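# Drive rack screw into housing with hanging screwdriver

## Task

Use the electric screwdriver that hangs in the cell to pick up the screw from its rack and drive it fully tight into the open threaded hole on the top face of the cast aluminium housing. Afterwards the screwdriver must hang freely and come to rest, and neither hand may still be touching the housing.

## Robot and tools

Robot: two six-joint arms, left_arm and right_arm, each with a parallel two-finger gripper and a wrist camera. Calibrated bases in the scene frame: left_arm at (+0.013, +0.376, 0) m, right_arm at (+0.029, -0.338, 0) m, both nearly unrotated (quat_wxyz about (1,0,0,0.003) and (1,0,0,0.012)). Scene frame: origin at table-top height halfway between the nominal bases, +x away from the robot over the table, +y toward left_arm, +z up. Arm names do not match image sides. The gripper fingers point along its own +z and separate along its y; end_effector_position is the point between the pads, roughly 1 cm short of the fingertips.

Row layout (used by execute_actions and move): one flat list of 14 numbers, each in [-1, 1], covering both arms even if only one moves. First left_arm: waist, wrist pitch, wrist roll, shoulder, elbow, wrist yaw, opening; then the same seven for right_arm. The six joint numbers are offsets, not poses: they count from the arm's Joint targets as they stand when the action (or move) begins, not from the previous row, so sending the same offset twice moves the joint twice. Scale: 1.0 equals 2.224 rad for waist, shoulder and elbow, and 8.485 rad for wrist pitch, wrist yaw and wrist roll. Wrist pitch has its sign flipped against the URDF, in commands and in all readings. Stated URDF ranges (rad): waist -2.618..3.054, shoulder 0..3.142, elbow 0..3.142, wrist pitch -1.571..1.571 (reversed in your numbers, same here since symmetric), wrist yaw -1.571..1.571, wrist roll -2.094..2.094. Real ends may differ by up to 0.059 rad; an action reaching more than 0.059 rad beyond a range is rejected for both arms, and a joint pushed past its true end stops there (result may say joint sent to its limit). The opening number is absolute: +1 fully open, -1 closed; to keep a gripper unchanged, resend its current command, since 0 means half open.

execute_actions(actions, cameras): actions is a list of actions; each action is a table of up to 15 rows, each row lasting one 1/30 s step; a short table repeats its last row to fill 15 steps. An empty list just reports state and images. cameras selects images (omit or ["all"] for all, [] for none; unknown names invalidate the call).

move(target, speed, blend, opening_speed, blocking, cameras): target is one 14-number row or a list of up to 15 rows; every row's joint offsets count from the same starting Joint targets. All joints move together, so grippers follow curves, with no obstacle avoidance. speed is the top rate in rad/s of the joint with farthest to travel, 0.01 to 12.57, default 0.5, one value or one per target. blend (rad) rounds corners between listed targets. opening_speed (at least 0.2 per second on the -1..+1 scale) ramps the fingers. Paths take at least 0.5 s and are cut off after 10 s. blocking=false returns after about 0.5 s while the move continues. The result adds a move: line such as done, off_target (rest with a joint over 0.035 rad from target), moving, held or fault, plus limits=held if steps were withheld. done does not prove contact or its absence.

wait(seconds 0 to 10) lets time pass holding commands; stop brakes a running move; zoom_image(camera, region [x0,y0,x1,y1] pixels, at most 504x504) magnifies cam_high, cam_left_wrist or cam_right_wrist (all 672x504); read_manual gives licence texts only; finished_scene(scene=1) ends the scene irreversibly, and the goal must then hold without the robot.

Results: end_effector_position (m) and end_effector_quat_wxyz in the scene frame, possibly off by a few cm. Joint positions (rad) and Joint velocities (rad/s) per arm in the joint order above, with the pad gap last (m; 0.094 fully open); within noise means the arm is still. Joint targets is the baseline for the next offsets. Tool commands shows current gripper commands. grip_measured is the finger opening on the command scale; under full squeeze on a hard part it reads somewhat below the part's true width. grip_effort_nm is gripper motor effort (negative closing), not pad force. Joint torques (N m) follow the joint order; numbers 1, 4 and 5 wrap at ±28. joint command not followed means the clearance check altered targets. Each step a joint's target can lead its measured angle by at most 0.339 rad (big joints) or 2.2 rad (wrist joints), and targets putting the gripper over 200 mm from its measured spot are scaled back, so big moves take several actions.

Cautions: avoid dropping the screw or screwdriver, releasing parts while moving, fast impacts and hard pushes; slow down near contact and avoid aiming far past a surface. Never let the arms collide or one gripper close on the other's fingers, which can fail the scene. Nothing may fall or be left off the table. A camera cable resting on something counts as the hand touching it. Loose items may get an occasional nudge. To end a push, command targets back beyond the measured joint positions. Holding loads or stretching out heats motors: MOTOR HOT at 75 °C, fault and forced folding at 90 °C, arm collapse at 100 °C. Close gently (low opening_speed) on fragile items, and open well above grip_measured to release.

Each tool is called after "Request:" as name(argument=value, ...) on one line, values as JSON.

## Session

Request:
execute_actions(actions=[])

Scene clock: 0.00 s.
left_arm: end_effector_position=(+0.4053, +0.3762, +0.1036) grip_measured=+1.000 grip_effort_nm=n/a end_effector_quat_wxyz=(+0.590, -0.007, +0.807, +0.018) | right_arm: end_effector_position=(+0.4323, -0.3530, +0.0984) grip_measured=+1.000 grip_effort_nm=n/a end_effector_quat_wxyz=(+0.559, +0.040, +0.820, -0.117)
Joint names: [waist, wrist pitch, wrist roll, shoulder, elbow, wrist yaw]
Joint positions: left_arm=[-0.042 -0.872 0 1.519 0.34 -0.071 0.094] | right_arm=[0.084 -0.756 -0.026 1.569 0.436 0.338 0.094]
Joint velocities: within noise
Joint torques (N m): no reading
Heat: left arm: 42 °C; right arm: 42 °C.
Joint targets: left_arm=[-0.042 -0.878 -0.001 1.510 0.350 -0.072] | right_arm=[0.084 -0.743 -0.026 1.567 0.438 0.340]
Tool commands: left_gripper/opening=+1.0 right_gripper/opening=+1.0

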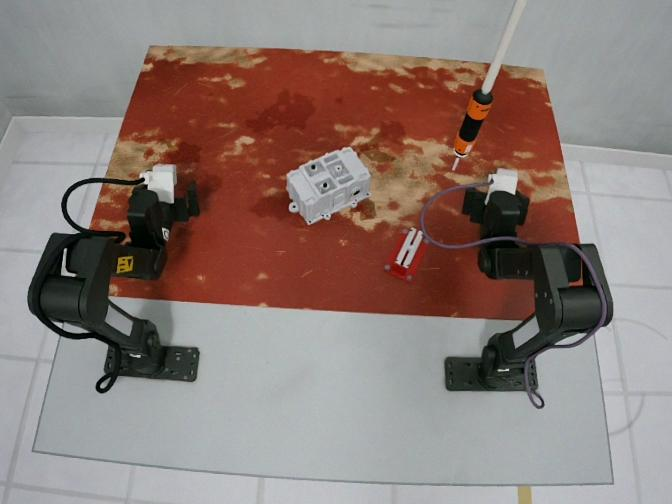

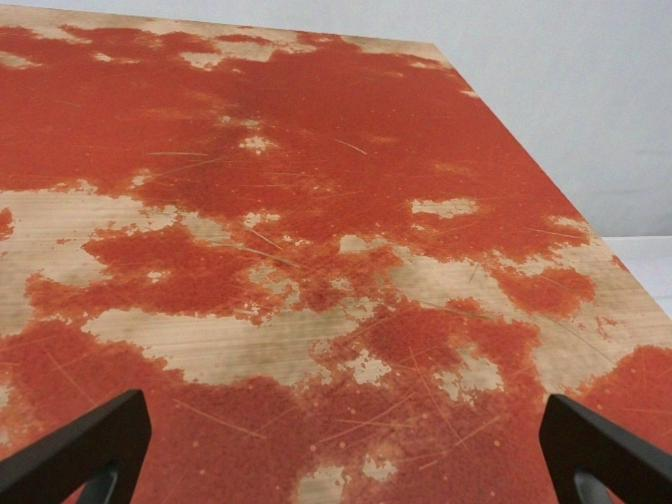

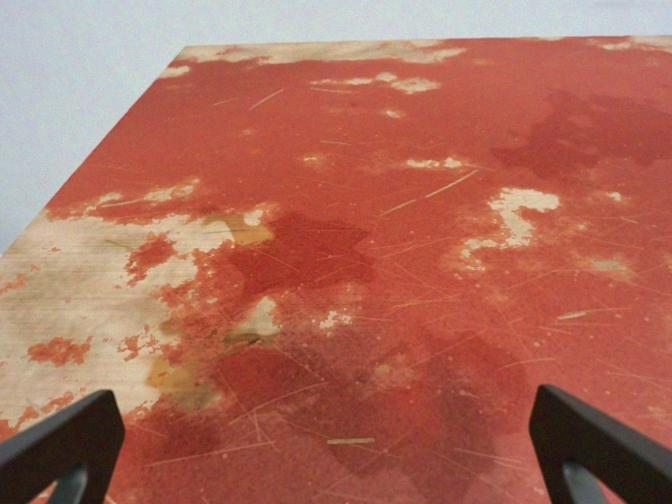

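Request:
zoom_image(camera="cam_high", region=[380, 0, 600, 290])

Request:
zoom_image(camera="cam_high", region=[270, 130, 440, 290])

Scaled by 1.738 from the camera's 672x504 image, which has a finer 960x720 frame.

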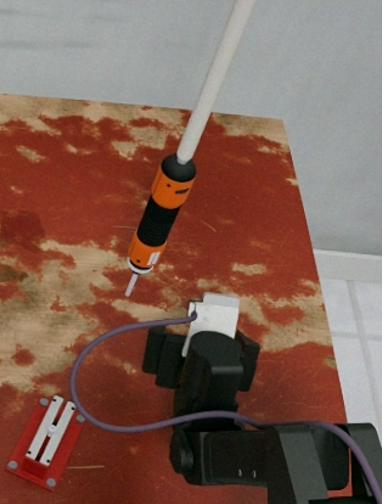

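Scaled by 2.965 from the camera's 672x504 image, which has a finer 960x720 frame.

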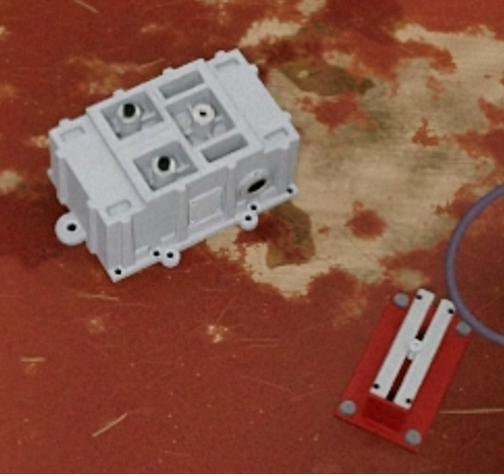

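Request:
move(target=[-0.2806,0.2389,0,0.2158,0.746,0.0085,1,0.079,0.0431,0.003,-0.4,-0.062,-0.04,1], speed=0.9)

Scene clock: 65.87 s.
left_arm: end_effector_position=(+0.3871, +0.0874, +0.1959) grip_measured=+1.000 grip_effort_nm=-0.002 end_effector_quat_wxyz=(+0.203, +0.317, +0.924, -0.066) | right_arm: end_effector_position=(+0.3320, -0.2530, +0.2642) grip_measured=+1.000 grip_effort_nm=0.007 end_effector_quat_wxyz=(+0.713, -0.094, +0.688, +0.092)
Joint names: [waist, wrist pitch, wrist roll, shoulder, elbow, wrist yaw]
Joint positions: left_arm=[-0.669 1.142 0 1.975 1.976 -0.007 0.094] | right_arm=[0.254 -0.398 -0.007 0.688 0.325 0.013 0.094]
Joint velocities: within noise
Joint torques (N m): left_arm=[0.28 -0.94 -0.01 -8.03 8.84 0.07] | right_arm=[0.42 -1.09 0.06 -1.13 6.13 -0.1]
Heat: left arm: 43 °C; right arm: 43 °C.
Joint targets: left_arm=[-0.666 1.148 -0.001 1.990 2.009 0.000] | right_arm=[0.259 -0.378 0.000 0.677 0.300 0.000]
move: done
camera_calibration:
cam_left_wrist: T_world_to_cam=[[-0.62293, -0.782278, 0.000577943, 0.307805], [-0.78226, 0.62292, 0.00631941, 0.286104], [-0.00530355, 0.00348445, -0.99998, 0.282685], [0, 0, 0, 1]] pos_world=[0.417047, 0.0615842, 0.280694]
cam_right_wrist: T_world_to_cam=[[0.276245, -0.961015, 0.0118359, -0.33483], [-0.351353, -0.112444, -0.929466, 0.375218], [0.894562, 0.252601, -0.368717, -0.0467447], [0, 0, 0, 1]] pos_world=[0.266145, -0.267777, 0.33548]

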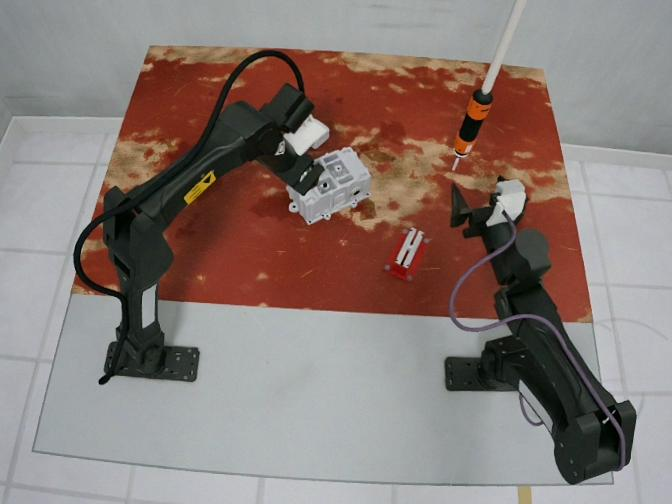

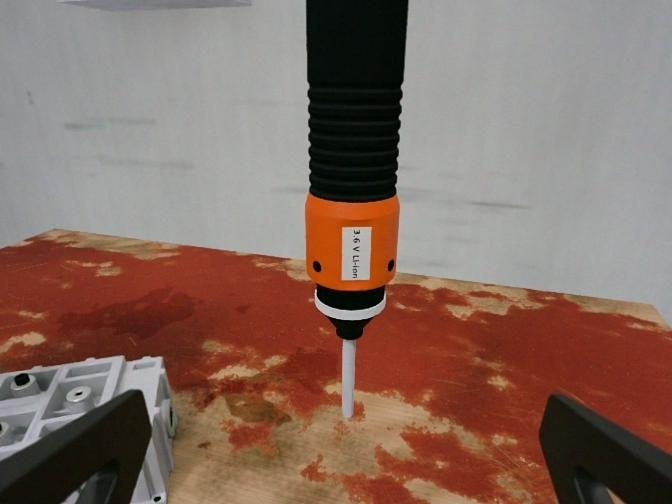

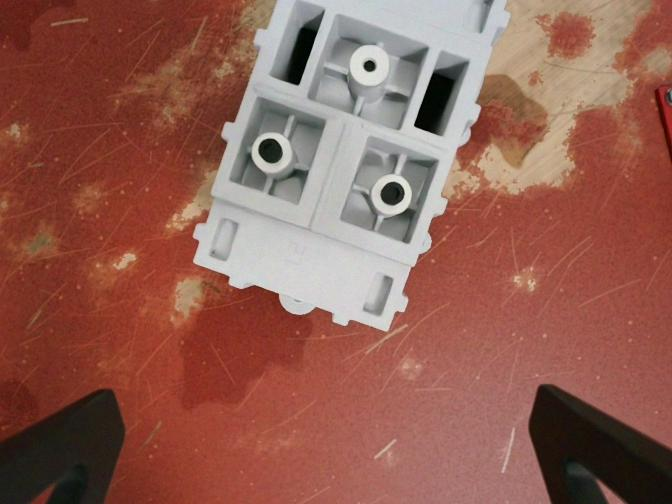

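Request:
zoom_image(camera="cam_right_wrist", region=[220, 20, 470, 240])

Request:
zoom_image(camera="cam_left_wrist", region=[260, 0, 460, 440])

Scaled by 2.016 from the camera's 672x504 image, which has a finer 960x720 frame.

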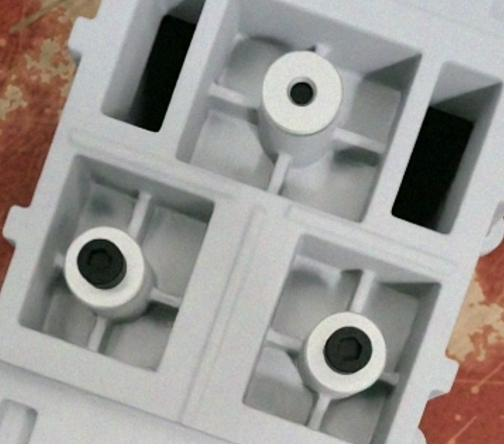

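Scaled by 1.145 from the camera's 672x504 image, which has a finer 960x720 frame.

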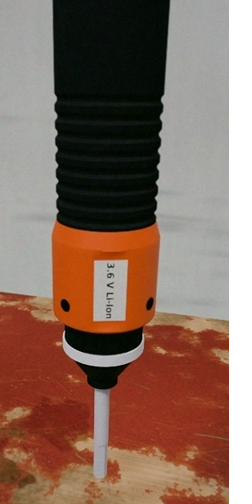

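Request:
move(target=[0,0,0,0,0,0,1,0.2235,0.0143,0,0.0219,0.076,0.0919,1], speed=0.7)

Scene clock: 130.77 s.
left_arm: end_effector_position=(+0.3868, +0.0877, +0.1957) grip_measured=+1.000 grip_effort_nm=-0.012 end_effector_quat_wxyz=(+0.202, +0.317, +0.924, -0.066) | right_arm: end_effector_position=(+0.3097, -0.2356, +0.2809) grip_measured=+1.000 grip_effort_nm=0.007 end_effector_quat_wxyz=(+0.705, -0.006, +0.709, -0.003)
Joint names: [waist, wrist pitch, wrist roll, shoulder, elbow, wrist yaw]
Joint positions: left_arm=[-0.669 1.143 0 1.975 1.976 -0.007 0.094] | right_arm=[0.751 -0.276 -0.007 0.723 0.439 0.77 0.094]
Joint velocities: within noise
Joint torques (N m): left_arm=[0.31 -0.96 -0.02 -7.99 8.84 0.06] | right_arm=[0.42 -0.89 0.06 -0.03 10.1 0.09]
Heat: left arm: 45 °C; right arm: 40 °C.
Joint targets: left_arm=[-0.666 1.148 -0.001 1.990 2.009 0.000] | right_arm=[0.756 -0.257 0.000 0.726 0.470 0.780]
move: done
camera_calibration:
cam_left_wrist: T_world_to_cam=[[-0.622929, -0.782278, 0.000621417, 0.307746], [-0.782251, 0.622914, 0.00781871, 0.285462], [-0.0065035, 0.0043844, -0.999969, 0.282825], [0, 0, 0, 1]] pos_world=[0.416846, 0.0616849, 0.280393]
cam_right_wrist: T_world_to_cam=[[0.0197612, -0.99968, 0.0158219, -0.242942], [-0.405628, -0.0224803, -0.913762, 0.41848], [0.913825, 0.0116392, -0.405942, -0.0772322], [0, 0, 0, 1]] pos_world=[0.245125, -0.232557, 0.354884]

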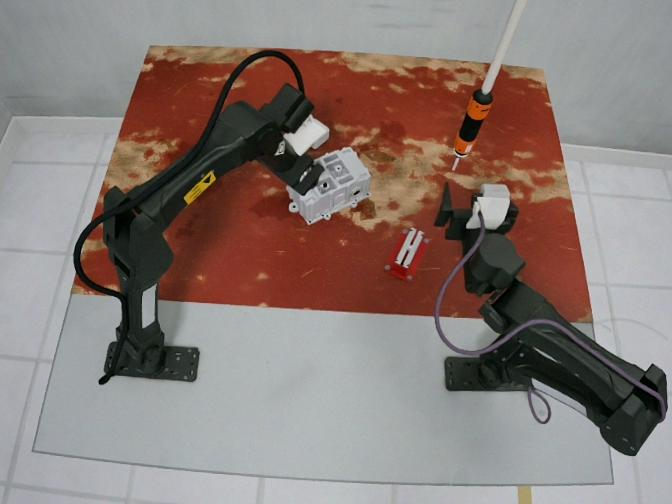

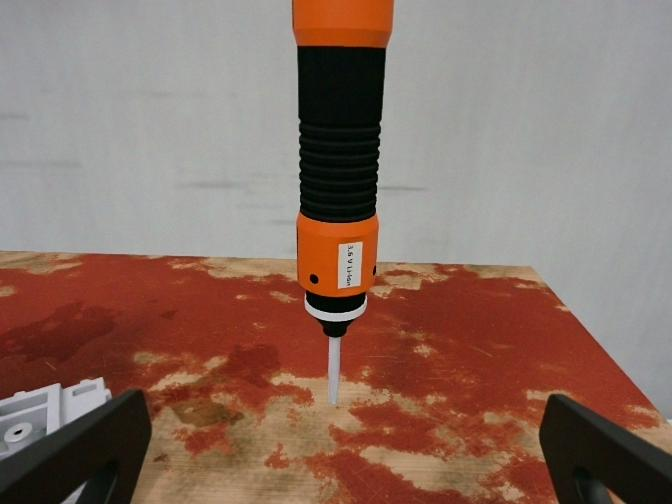

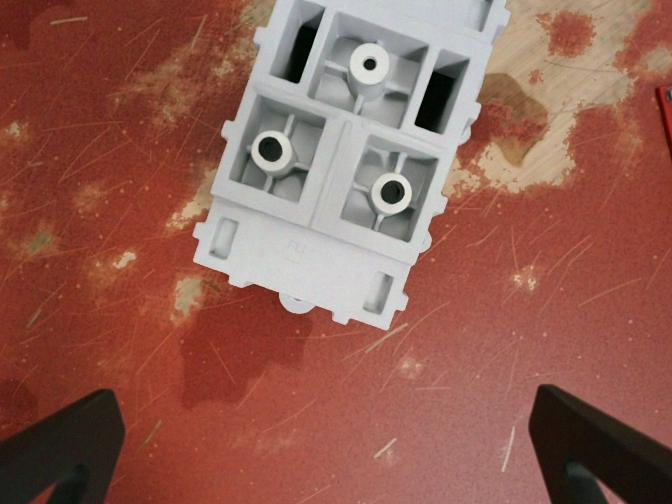

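Request:
move(target=[[0,0,0,0,0,0,1,-0.0733,-0.0121,0,0.0881,0.0414,-0.0192,1],[0,0,0,0,0,0,1,-0.1237,-0.0240,0,0.1686,0.0764,-0.0324,1]], speed=0.25)

Scene clock: 149.37 s.
left_arm: end_effector_position=(+0.3868, +0.0877, +0.1957) grip_measured=+1.000 grip_effort_nm=-0.012 end_effector_quat_wxyz=(+0.202, +0.317, +0.924, -0.066) | right_arm: end_effector_position=(+0.3928, -0.2342, +0.2866) grip_measured=+1.000 grip_effort_nm=0.012 end_effector_quat_wxyz=(+0.700, -0.004, +0.714, -0.009)
Joint names: [waist, wrist pitch, wrist roll, shoulder, elbow, wrist yaw]
Joint positions: left_arm=[-0.669 1.143 0 1.975 1.976 -0.007 0.094] | right_arm=[0.487 -0.461 -0.007 1.091 0.607 0.517 0.094]
Joint velocities: within noise
Joint torques (N m): left_arm=[0.29 -0.96 -0.02 -7.99 8.87 0.07] | right_arm=[-0.32 -1.19 0.06 -2.44 10.3 -0.12]
Heat: left arm: 45 °C; right arm: 41 °C.
Joint targets: left_arm=[-0.666 1.148 -0.001 1.990 2.009 0.000] | right_arm=[0.481 -0.460 0.000 1.100 0.640 0.505]
move: done
camera_calibration:
cam_left_wrist: T_world_to_cam=[[-0.622929, -0.782278, 0.000621417, 0.307746], [-0.782251, 0.622914, 0.00781871, 0.285462], [-0.0065035, 0.0043844, -0.999969, 0.282825], [0, 0, 0, 1]] pos_world=[0.416846, 0.0616849, 0.280393]
cam_right_wrist: T_world_to_cam=[[0.00903282, -0.999716, 0.0220383, -0.240832], [-0.419524, -0.0237945, -0.907432, 0.46071], [0.907699, -0.00104895, -0.41962, -0.147498], [0, 0, 0, 1]] pos_world=[0.329338, -0.229956, 0.361478]

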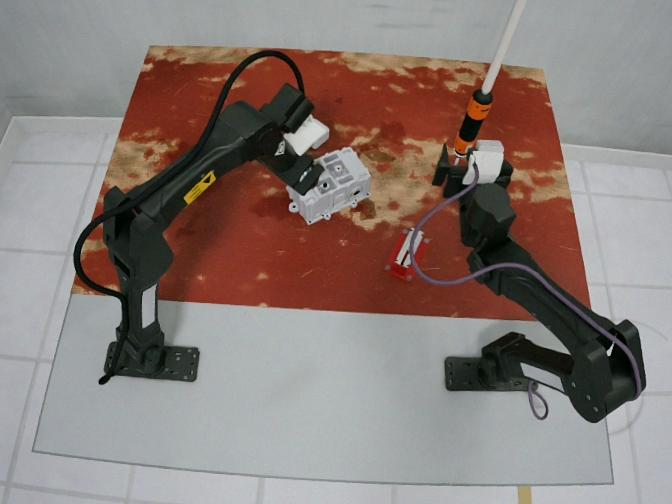

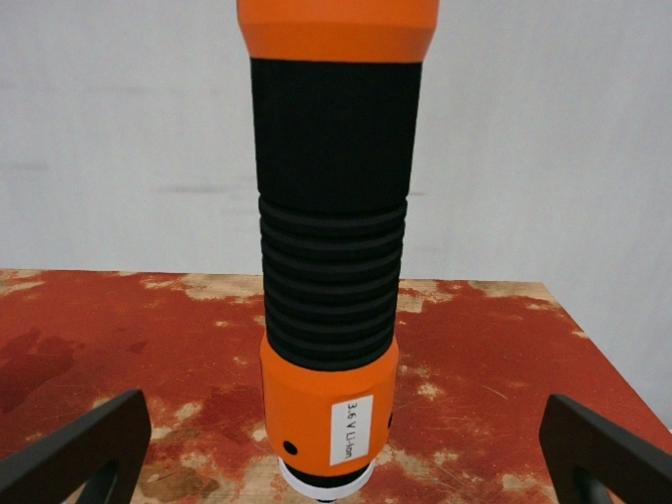

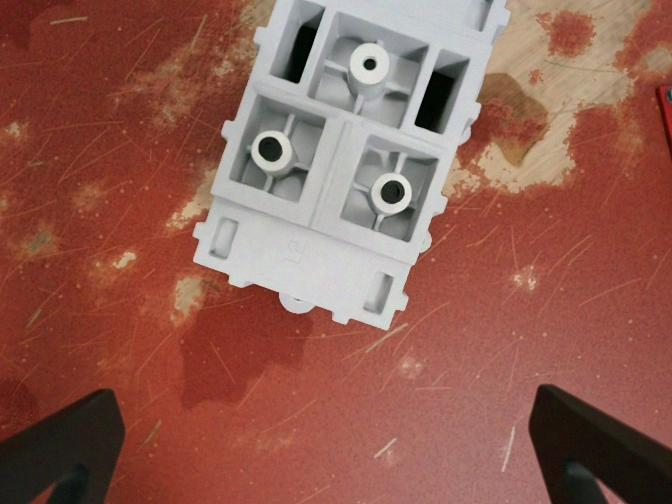

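Request:
move(target=[[0,0,0,0,0,0,1,-0.0094,-0.0044,0,0.037,0.0202,-0.0025,1]], speed=0.2)

Request:
move(target=[[0,0,0,0,0,0,1,0,0,0,0,0,0,0]], opening_speed=0.8)

Scene clock: 167.00 s.
left_arm: end_effector_position=(+0.3868, +0.0877, +0.1957) grip_measured=+1.000 grip_effort_nm=-0.007 end_effector_quat_wxyz=(+0.202, +0.317, +0.924, -0.066) | right_arm: end_effector_position=(+0.4097, -0.2298, +0.2875) grip_measured=+1.000 grip_effort_nm=0.012 end_effector_quat_wxyz=(+0.701, -0.004, +0.714, -0.008)
Joint names: [waist, wrist pitch, wrist roll, shoulder, elbow, wrist yaw]
Joint positions: left_arm=[-0.669 1.143 0 1.975 1.976 -0.007 0.094] | right_arm=[0.466 -0.499 -0.007 1.172 0.652 0.496 0.094]
Joint velocities: within noise
Joint torques (N m): left_arm=[0.29 -0.95 -0.02 -8.01 8.83 0.06] | right_arm=[-0.44 -1.19 0.03 -2.84 10.26 -0.11]
Heat: left arm: 45 °C; right arm: 42 °C.
Joint targets: left_arm=[-0.666 1.148 -0.001 1.990 2.009 0.000] | right_arm=[0.460 -0.497 0.000 1.183 0.684 0.484]
move: done
camera_calibration:
cam_left_wrist: T_world_to_cam=[[-0.622929, -0.782278, 0.000621417, 0.307746], [-0.782251, 0.622914, 0.00781871, 0.285462], [-0.0065035, 0.0043844, -0.999969, 0.282825], [0, 0, 0, 1]] pos_world=[0.416846, 0.0616849, 0.280393]
cam_right_wrist: T_world_to_cam=[[0.0100568, -0.999738, 0.0205583, -0.236726], [-0.417877, -0.0228799, -0.908216, 0.468503], [0.908448, 0.000542898, -0.417998, -0.162893], [0, 0, 0, 1]] pos_world=[0.346137, -0.225856, 0.362279]

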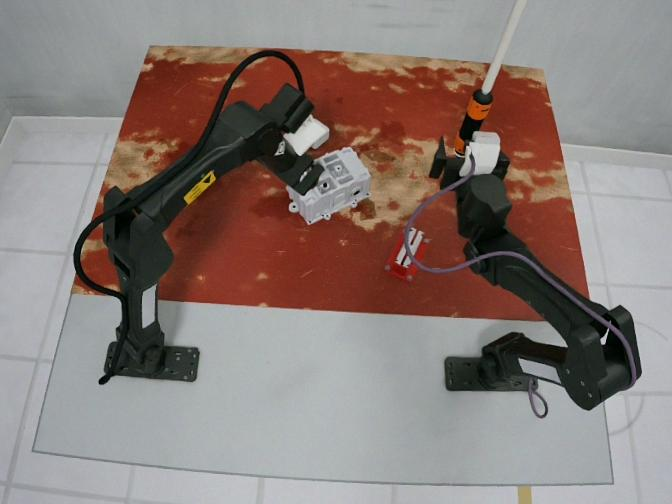

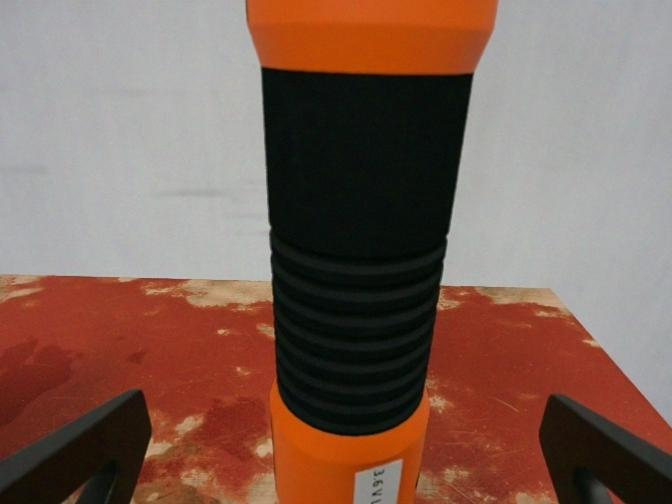

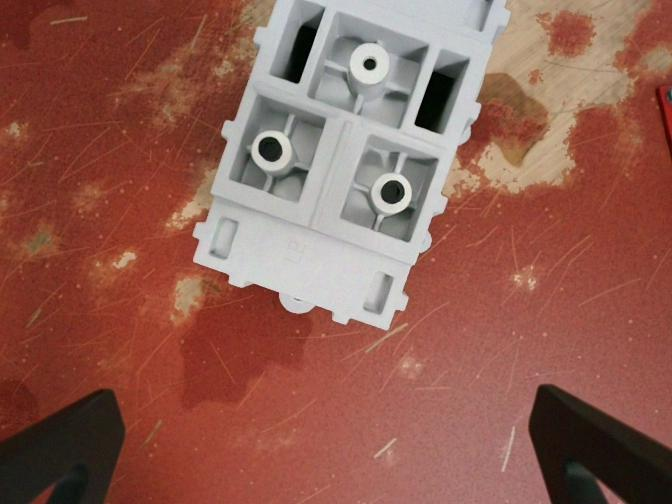

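Scene clock: 168.47 s.
left_arm: end_effector_position=(+0.3868, +0.0877, +0.1957) grip_measured=+1.000 grip_effort_nm=-0.002 end_effector_quat_wxyz=(+0.202, +0.317, +0.924, -0.066) | right_arm: end_effector_position=(+0.4097, -0.2297, +0.2877) grip_measured=+0.002 grip_effort_nm=-0.110 end_effector_quat_wxyz=(+0.701, -0.004, +0.713, -0.008)
Joint names: [waist, wrist pitch, wrist roll, shoulder, elbow, wrist yaw]
Joint positions: left_arm=[-0.669 1.143 0 1.975 1.976 -0.007 0.094] | right_arm=[0.466 -0.5 -0.007 1.172 0.652 0.495 0.047]
Joint velocities: within noise
Joint torques (N m): left_arm=[0.29 -0.95 -0.01 -7.99 8.81 0.06] | right_arm=[-0.42 -1.16 0.03 -2.89 10.33 -0.1]
Heat: left arm: 45 °C; right arm: 42 °C.
Joint targets: left_arm=[-0.666 1.148 -0.001 1.990 2.009 0.000] | right_arm=[0.460 -0.498 0.000 1.183 0.684 0.484]
move: done
camera_calibration:
cam_left_wrist: T_world_to_cam=[[-0.622929, -0.782278, 0.000621417, 0.307746], [-0.782251, 0.622914, 0.00781871, 0.285462], [-0.0065035, 0.0043844, -0.999969, 0.282825], [0, 0, 0, 1]] pos_world=[0.416846, 0.0616849, 0.280393]
cam_right_wrist: T_world_to_cam=[[0.010857, -0.999737, 0.0201819, -0.23677], [-0.417249, -0.0228715, -0.908504, 0.468576], [0.908727, 0.00144279, -0.417388, -0.162923], [0, 0, 0, 1]] pos_world=[0.346136, -0.225756, 0.36248]

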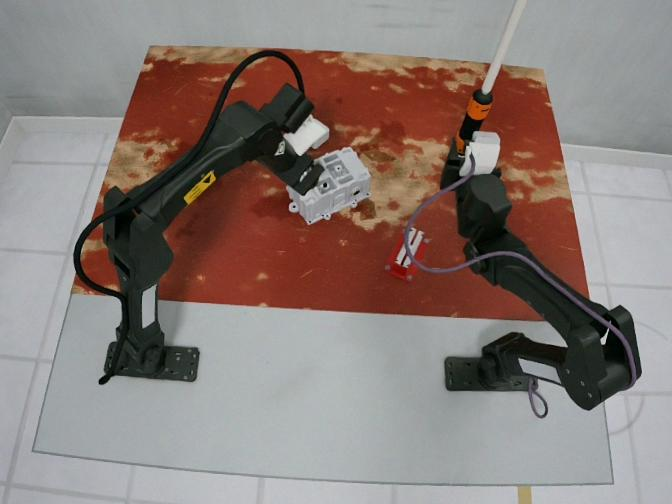

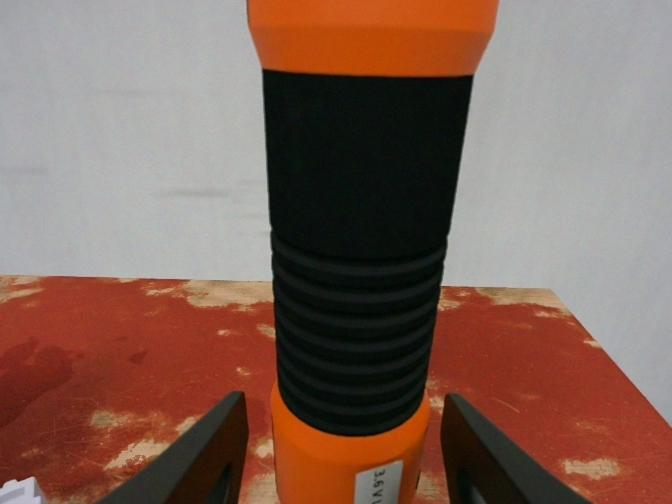

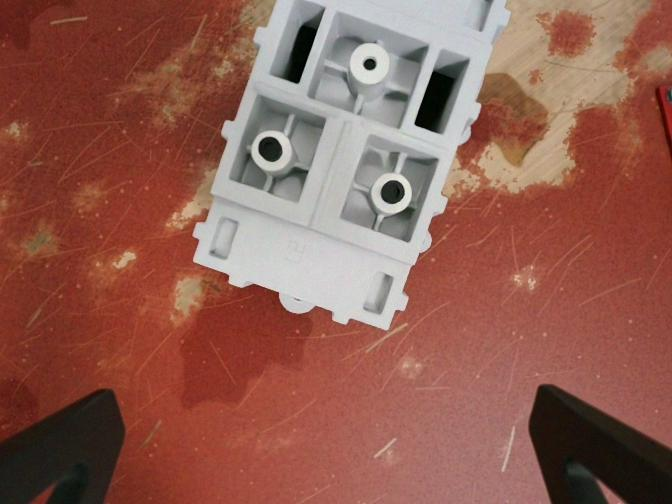

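Request:
move(target=[[0,0,0,0,0,0,1,0,0,0,0,0,0,-0.6]], opening_speed=0.4)

Scene clock: 173.37 s.
left_arm: end_effector_position=(+0.3868, +0.0877, +0.1957) grip_measured=+1.000 grip_effort_nm=-0.007 end_effector_quat_wxyz=(+0.202, +0.317, +0.924, -0.066) | right_arm: end_effector_position=(+0.4097, -0.2296, +0.2877) grip_measured=-0.257 grip_effort_nm=-1.018 end_effector_quat_wxyz=(+0.701, -0.004, +0.713, -0.007)
Joint names: [waist, wrist pitch, wrist roll, shoulder, elbow, wrist yaw]
Joint positions: left_arm=[-0.669 1.143 0 1.975 1.976 -0.007 0.094] | right_arm=[0.466 -0.5 -0.007 1.172 0.652 0.495 0.035]
Joint velocities: within noise
Joint torques (N m): left_arm=[0.28 -0.95 -0.01 -7.99 8.84 0.08] | right_arm=[-0.46 -1.16 0.04 -2.97 10.32 -0.11]
Heat: left arm: 45 °C; right arm: 42 °C.
Joint targets: left_arm=[-0.666 1.148 -0.001 1.990 2.009 0.000] | right_arm=[0.460 -0.497 0.000 1.183 0.684 0.484]
move: done
camera_calibration:
cam_left_wrist: T_world_to_cam=[[-0.622929, -0.782278, 0.000621417, 0.307746], [-0.782251, 0.622914, 0.00781871, 0.285462], [-0.0065035, 0.0043844, -0.999969, 0.282825], [0, 0, 0, 1]] pos_world=[0.416846, 0.0616849, 0.280393]
cam_right_wrist: T_world_to_cam=[[0.0112147, -0.999732, 0.0202347, -0.236912], [-0.417279, -0.0230688, -0.908486, 0.468535], [0.908709, 0.00174483, -0.417426, -0.162834], [0, 0, 0, 1]] pos_world=[0.346136, -0.225756, 0.36248]

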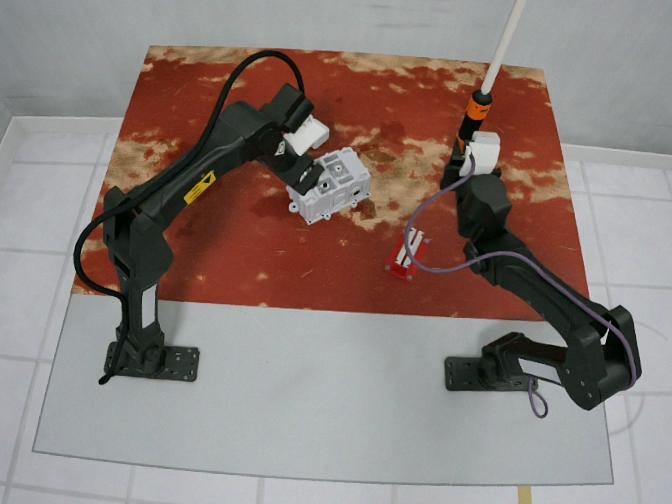

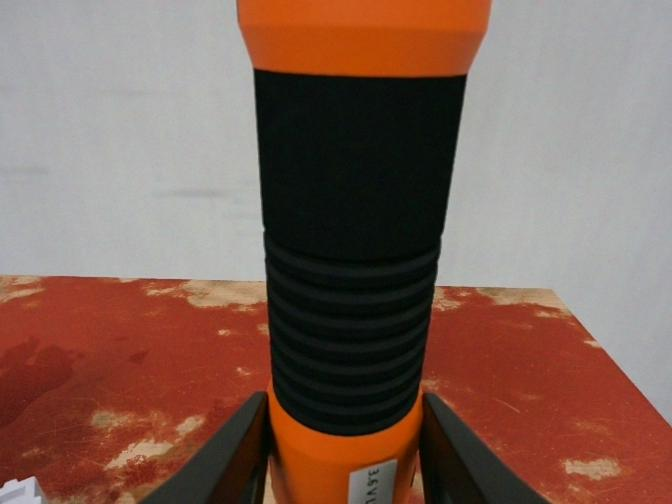

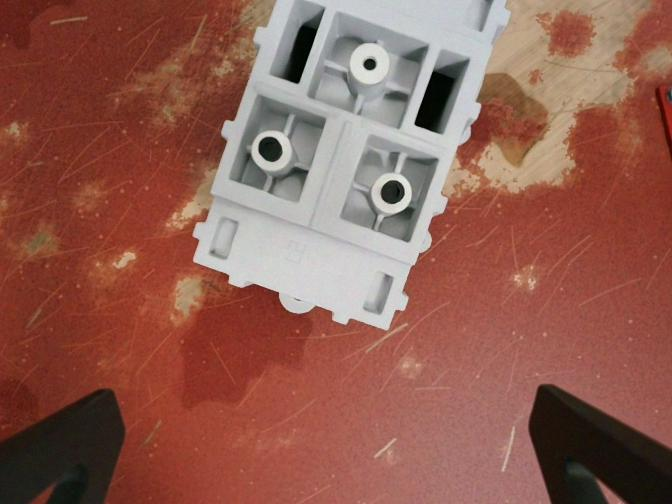

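Request:
move(target=[[-0.1502,-0.2356,0,-0.1776,-0.6587,0.0177,1,0.2612,-0.043,0,-0.0063,-0.1695,0.0685,-0.6]], speed=0.6)

Scene clock: 205.30 s.
left_arm: end_effector_position=(+0.2348, -0.0074, +0.1306) grip_measured=+1.000 grip_effort_nm=-0.002 end_effector_quat_wxyz=(+0.506, +0.415, +0.675, -0.340) | right_arm: end_effector_position=(+0.3022, -0.1668, +0.2234) grip_measured=-0.257 grip_effort_nm=-1.018 end_effector_quat_wxyz=(+0.712, +0.006, +0.702, +0.006)
Joint names: [waist, wrist pitch, wrist roll, shoulder, elbow, wrist yaw]
Joint positions: left_arm=[-0.997 -0.817 -0.001 1.629 0.55 0.149 0.094] | right_arm=[1.035 -0.868 -0.006 1.172 0.33 1.058 0.035]
Joint velocities: within noise
Joint torques (N m): left_arm=[-0.34 -2.28 -0.01 -8.42 4.89 0.04] | right_arm=[0.54 -0.89 0.04 -2.97 5.09 0.05]
Heat: left arm: 47 °C; right arm: 41 °C.
Joint targets: left_arm=[-1.000 -0.850 -0.001 1.595 0.544 0.150] | right_arm=[1.042 -0.862 0.000 1.169 0.308 1.065]
move: done
camera_calibration:
cam_left_wrist: T_world_to_cam=[[-0.911014, -0.411029, 0.0332826, 0.20485], [-0.28686, 0.57368, -0.767205, 0.210731], [0.29625, -0.708482, -0.640538, 0.0937827], [0, 0, 0, 1]] pos_world=[0.219289, 0.0297506, 0.214927]
cam_right_wrist: T_world_to_cam=[[0.0159791, -0.999797, -0.0122739, -0.165756], [-0.389115, 0.00508977, -0.921175, 0.365638], [0.921051, 0.0194955, -0.388954, -0.0991371], [0, 0, 0, 1]] pos_world=[0.236234, -0.165651, 0.296223]

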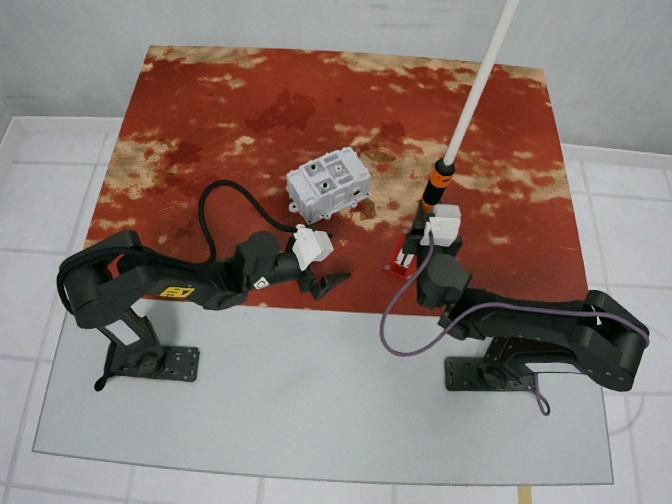

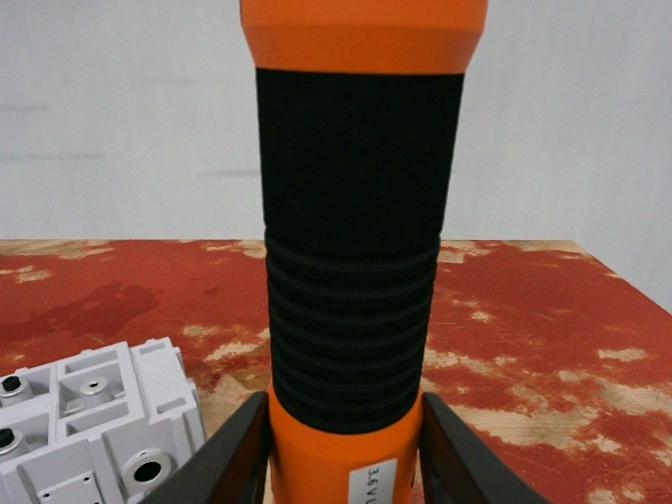

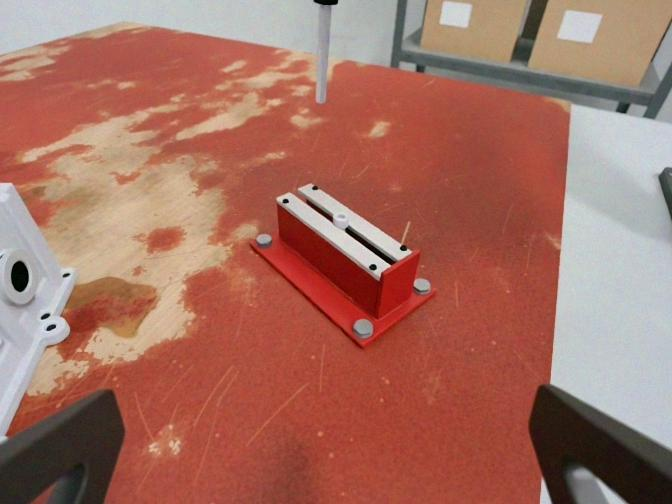

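Request:
move(target=[[0,0,0,0,0,0,1,-0.2612,0.043,0,0.0063,0.1695,-0.0685,-0.6],[0,0,0,0,0,0,1,-0.2612,0.043,0,0.0063,0.1695,-0.0685,0.15],[0,0,0,0,0,0,1,-0.2681,0.063,0,0.0052,0.2455,-0.0703,0.15],[0,0,0,0,0,0,1,-0.2681,0.063,0,0.0052,0.2455,-0.0703,-0.6]], speed=[0.5,0.3,0.2,0.2], opening_speed=0.8)

Scene clock: 286.40 s.
left_arm: end_effector_position=(+0.2348, -0.0076, +0.1309) grip_measured=+1.000 grip_effort_nm=-0.012 end_effector_quat_wxyz=(+0.506, +0.415, +0.675, -0.341) | right_arm: end_effector_position=(+0.4189, -0.2288, +0.3349) grip_measured=-0.291 grip_effort_nm=-1.018 end_effector_quat_wxyz=(+0.707, -0.001, +0.707, -0.004)
Joint names: [waist, wrist pitch, wrist roll, shoulder, elbow, wrist yaw]
Joint positions: left_arm=[-0.997 -0.819 -0.001 1.629 0.55 0.149 0.094] | right_arm=[0.451 -0.347 -0.006 1.172 0.825 0.479 0.033]
Joint velocities: within noise
Joint torques (N m): left_arm=[-0.35 -2.27 -0.01 -8.44 4.92 0.04] | right_arm=[-0.38 -1.01 0.01 -3.29 10.19 -0.12]
Heat: left arm: 48 °C; right arm: 41 °C.
Joint targets: left_arm=[-1.000 -0.850 -0.001 1.595 0.544 0.150] | right_arm=[0.445 -0.328 0.000 1.181 0.854 0.468]
move: done
camera_calibration:
cam_left_wrist: T_world_to_cam=[[-0.91129, -0.410389, 0.0336404, 0.204804], [-0.28627, 0.572711, -0.768148, 0.211065], [0.295973, -0.709636, -0.639388, 0.0938224], [0, 0, 0, 1]] pos_world=[0.219288, 0.0297499, 0.215228]
cam_right_wrist: T_world_to_cam=[[0.011367, -0.999882, 0.0103347, -0.233873], [-0.401234, -0.0140278, -0.915868, 0.513062], [0.915905, 0.00626407, -0.401346, -0.158774], [0, 0, 0, 1]] pos_world=[0.353939, -0.225654, 0.408591]

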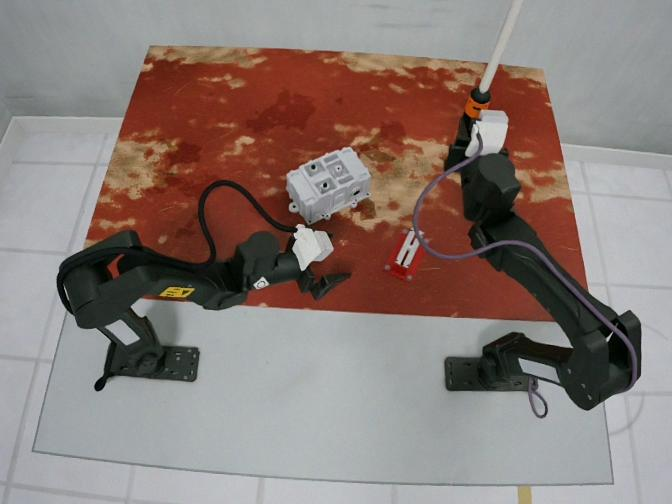

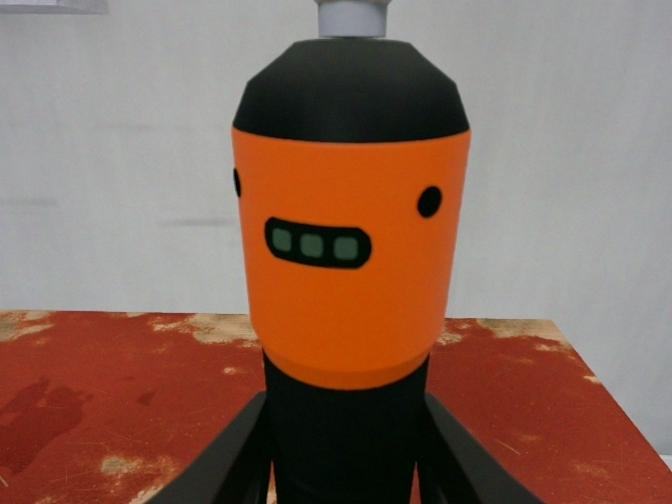

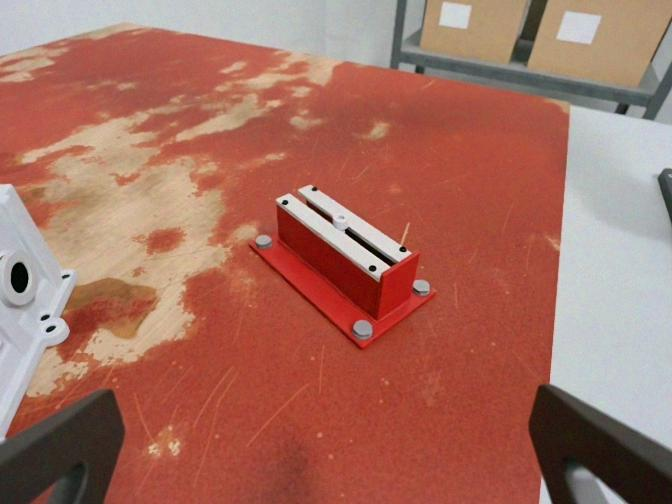

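Request:
move(target=[[0,0,0,0,0,0,1,0.2711,-0.0616,0,-0.0184,-0.254,0.0712,-0.6]], speed=0.5)

Request:
zoom_image(camera="cam_right_wrist", region=[240, 80, 440, 280])

Scene clock: 299.93 s.
left_arm: end_effector_position=(+0.2348, -0.0076, +0.1309) grip_measured=+1.000 grip_effort_nm=-0.007 end_effector_quat_wxyz=(+0.506, +0.415, +0.675, -0.341) | right_arm: end_effector_position=(+0.2988, -0.1700, +0.2183) grip_measured=-0.291 grip_effort_nm=-1.018 end_effector_quat_wxyz=(+0.709, +0.002, +0.705, +0.002)
Joint names: [waist, wrist pitch, wrist roll, shoulder, elbow, wrist yaw]
Joint positions: left_arm=[-0.997 -0.819 -0.001 1.629 0.55 0.149 0.094] | right_arm=[1.042 -0.86 -0.005 1.157 0.309 1.066 0.033]
Joint velocities: within noise
Joint torques (N m): left_arm=[-0.34 -2.28 0 -8.43 4.88 0.04] | right_arm=[0.54 -0.81 0.03 -4.22 5.24 0.08]
Heat: left arm: 49 °C; right arm: 43 °C.
Joint targets: left_arm=[-1.000 -0.850 -0.001 1.595 0.544 0.150] | right_arm=[1.048 -0.850 0.000 1.140 0.288 1.073]
move: done
camera_calibration:
cam_left_wrist: T_world_to_cam=[[-0.91129, -0.410389, 0.0336404, 0.204804], [-0.28627, 0.572711, -0.768148, 0.211065], [0.295973, -0.709636, -0.639388, 0.0938224], [0, 0, 0, 1]] pos_world=[0.219288, 0.0297499, 0.215228]
cam_right_wrist: T_world_to_cam=[[0.0158932, -0.999873, -0.0012371, -0.171279], [-0.395533, -0.00515076, -0.918437, 0.359249], [0.918314, 0.0150863, -0.395565, -0.0963895], [0, 0, 0, 1]] pos_world=[0.233333, -0.167953, 0.291607]

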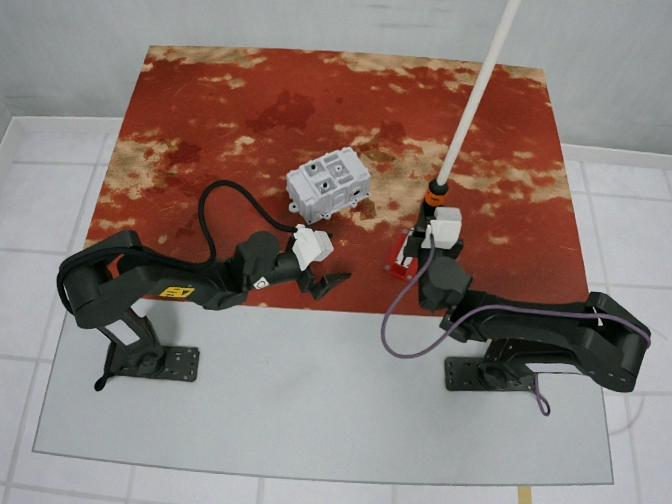

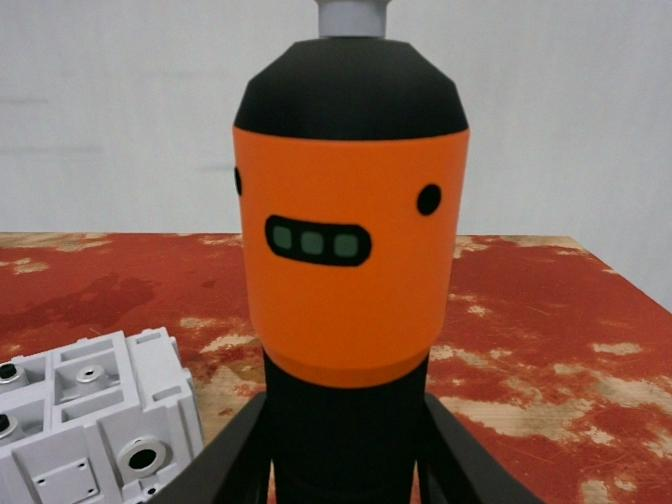

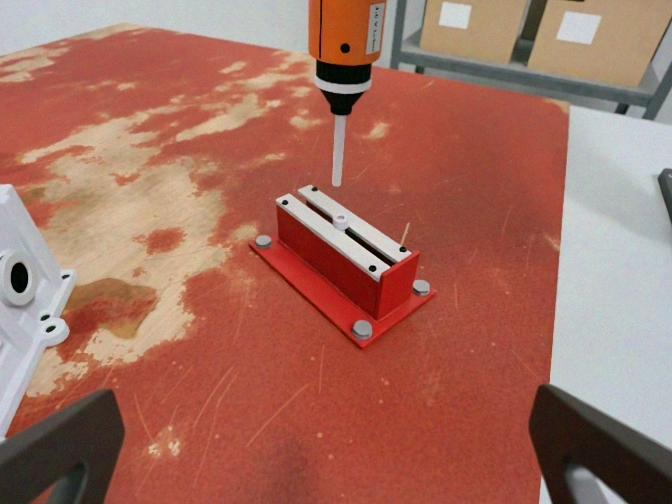

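Scaled by 2.520 from the camera's 672x504 image, which has a finer 960x720 frame.

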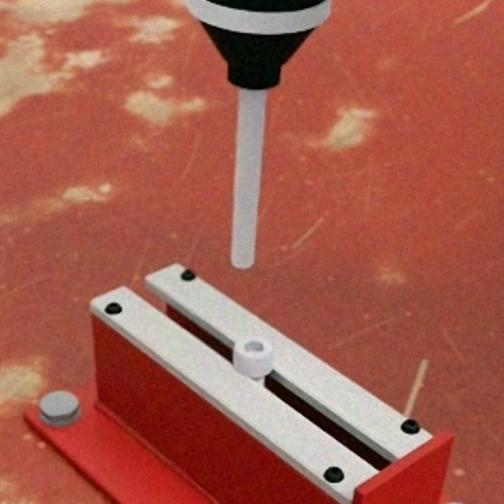

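Request:
move(target=[[0.201,0.0363,0,0.1605,0.2316,0.112,1,0,0,0,0,0,0,-0.6]], speed=0.6)

Request:
zoom_image(camera="cam_right_wrist", region=[240, 80, 440, 280])

Scene clock: 332.37 s.
left_arm: end_effector_position=(+0.3220, +0.0064, +0.1533) grip_measured=+1.000 grip_effort_nm=-0.007 end_effector_quat_wxyz=(+0.349, +0.468, +0.605, -0.542) | right_arm: end_effector_position=(+0.2988, -0.1702, +0.2184) grip_measured=-0.291 grip_effort_nm=-1.018 end_effector_quat_wxyz=(+0.709, +0.003, +0.705, +0.002)
Joint names: [waist, wrist pitch, wrist roll, shoulder, elbow, wrist yaw]
Joint positions: left_arm=[-0.551 -0.539 -0.01 1.936 1.027 1.084 0.094] | right_arm=[1.042 -0.861 -0.005 1.157 0.309 1.067 0.033]
Joint velocities: within noise
Joint torques (N m): left_arm=[-0.2 -1.58 0.1 -7.16 8.25 0.32] | right_arm=[0.46 -0.86 0.06 -4.05 5.22 0.09]
Heat: left arm: 48 °C; right arm: 39 °C.
Joint targets: left_arm=[-0.553 -0.543 -0.001 1.952 1.059 1.101] | right_arm=[1.048 -0.850 0.000 1.140 0.288 1.073]
move: done
camera_calibration:
cam_left_wrist: T_world_to_cam=[[-0.945929, 0.0382432, 0.322111, 0.253306], [-0.240194, 0.584801, -0.774799, 0.231389], [-0.218002, -0.810274, -0.543995, 0.243739], [0, 0, 0, 1]] pos_world=[0.348323, 0.0524918, 0.23028]
cam_right_wrist: T_world_to_cam=[[0.014717, -0.99989, -0.00191532, -0.171009], [-0.395229, -0.00405768, -0.918574, 0.359402], [0.918465, 0.0142757, -0.395245, -0.0966526], [0, 0, 0, 1]] pos_world=[0.233335, -0.168152, 0.291608]

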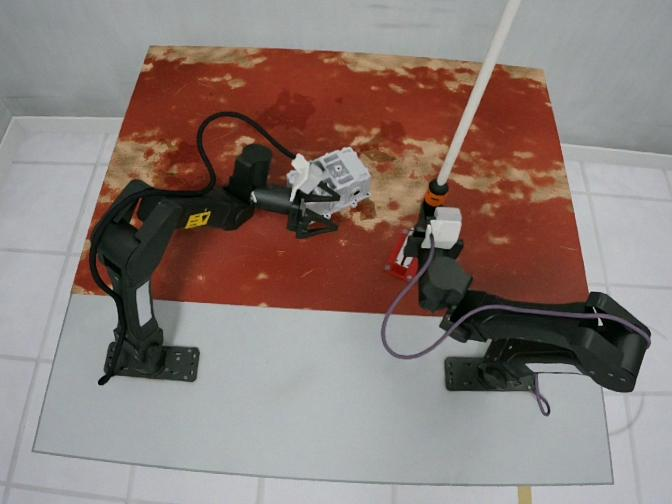

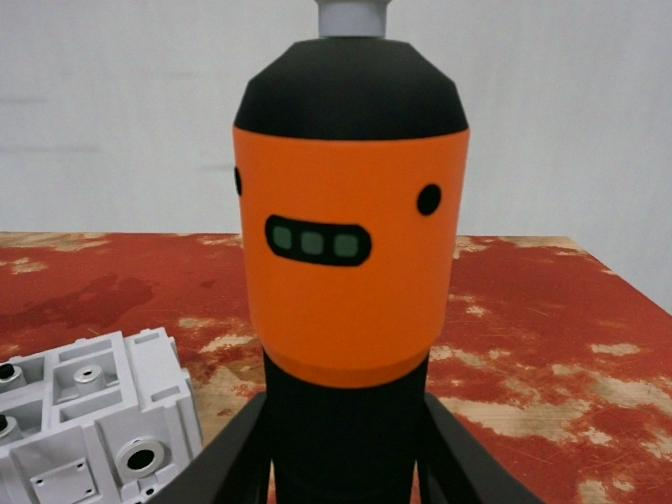

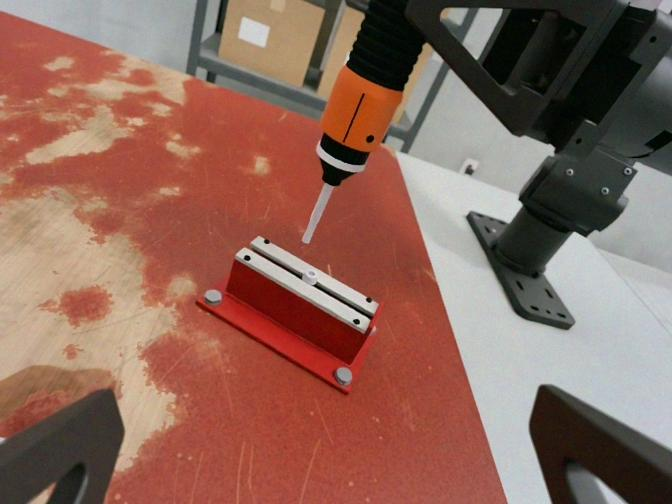

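Scaled by 2.520 from the camera's 672x504 image, which has a finer 960x720 frame.

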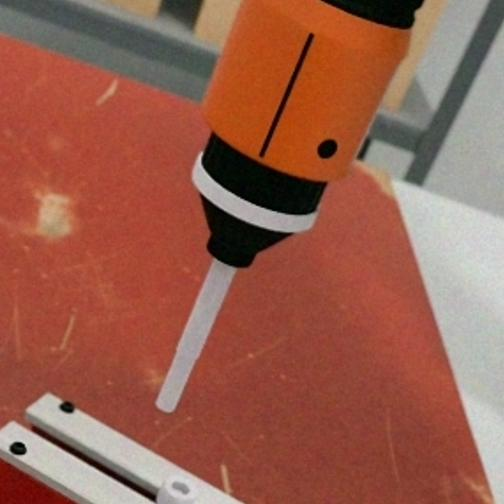

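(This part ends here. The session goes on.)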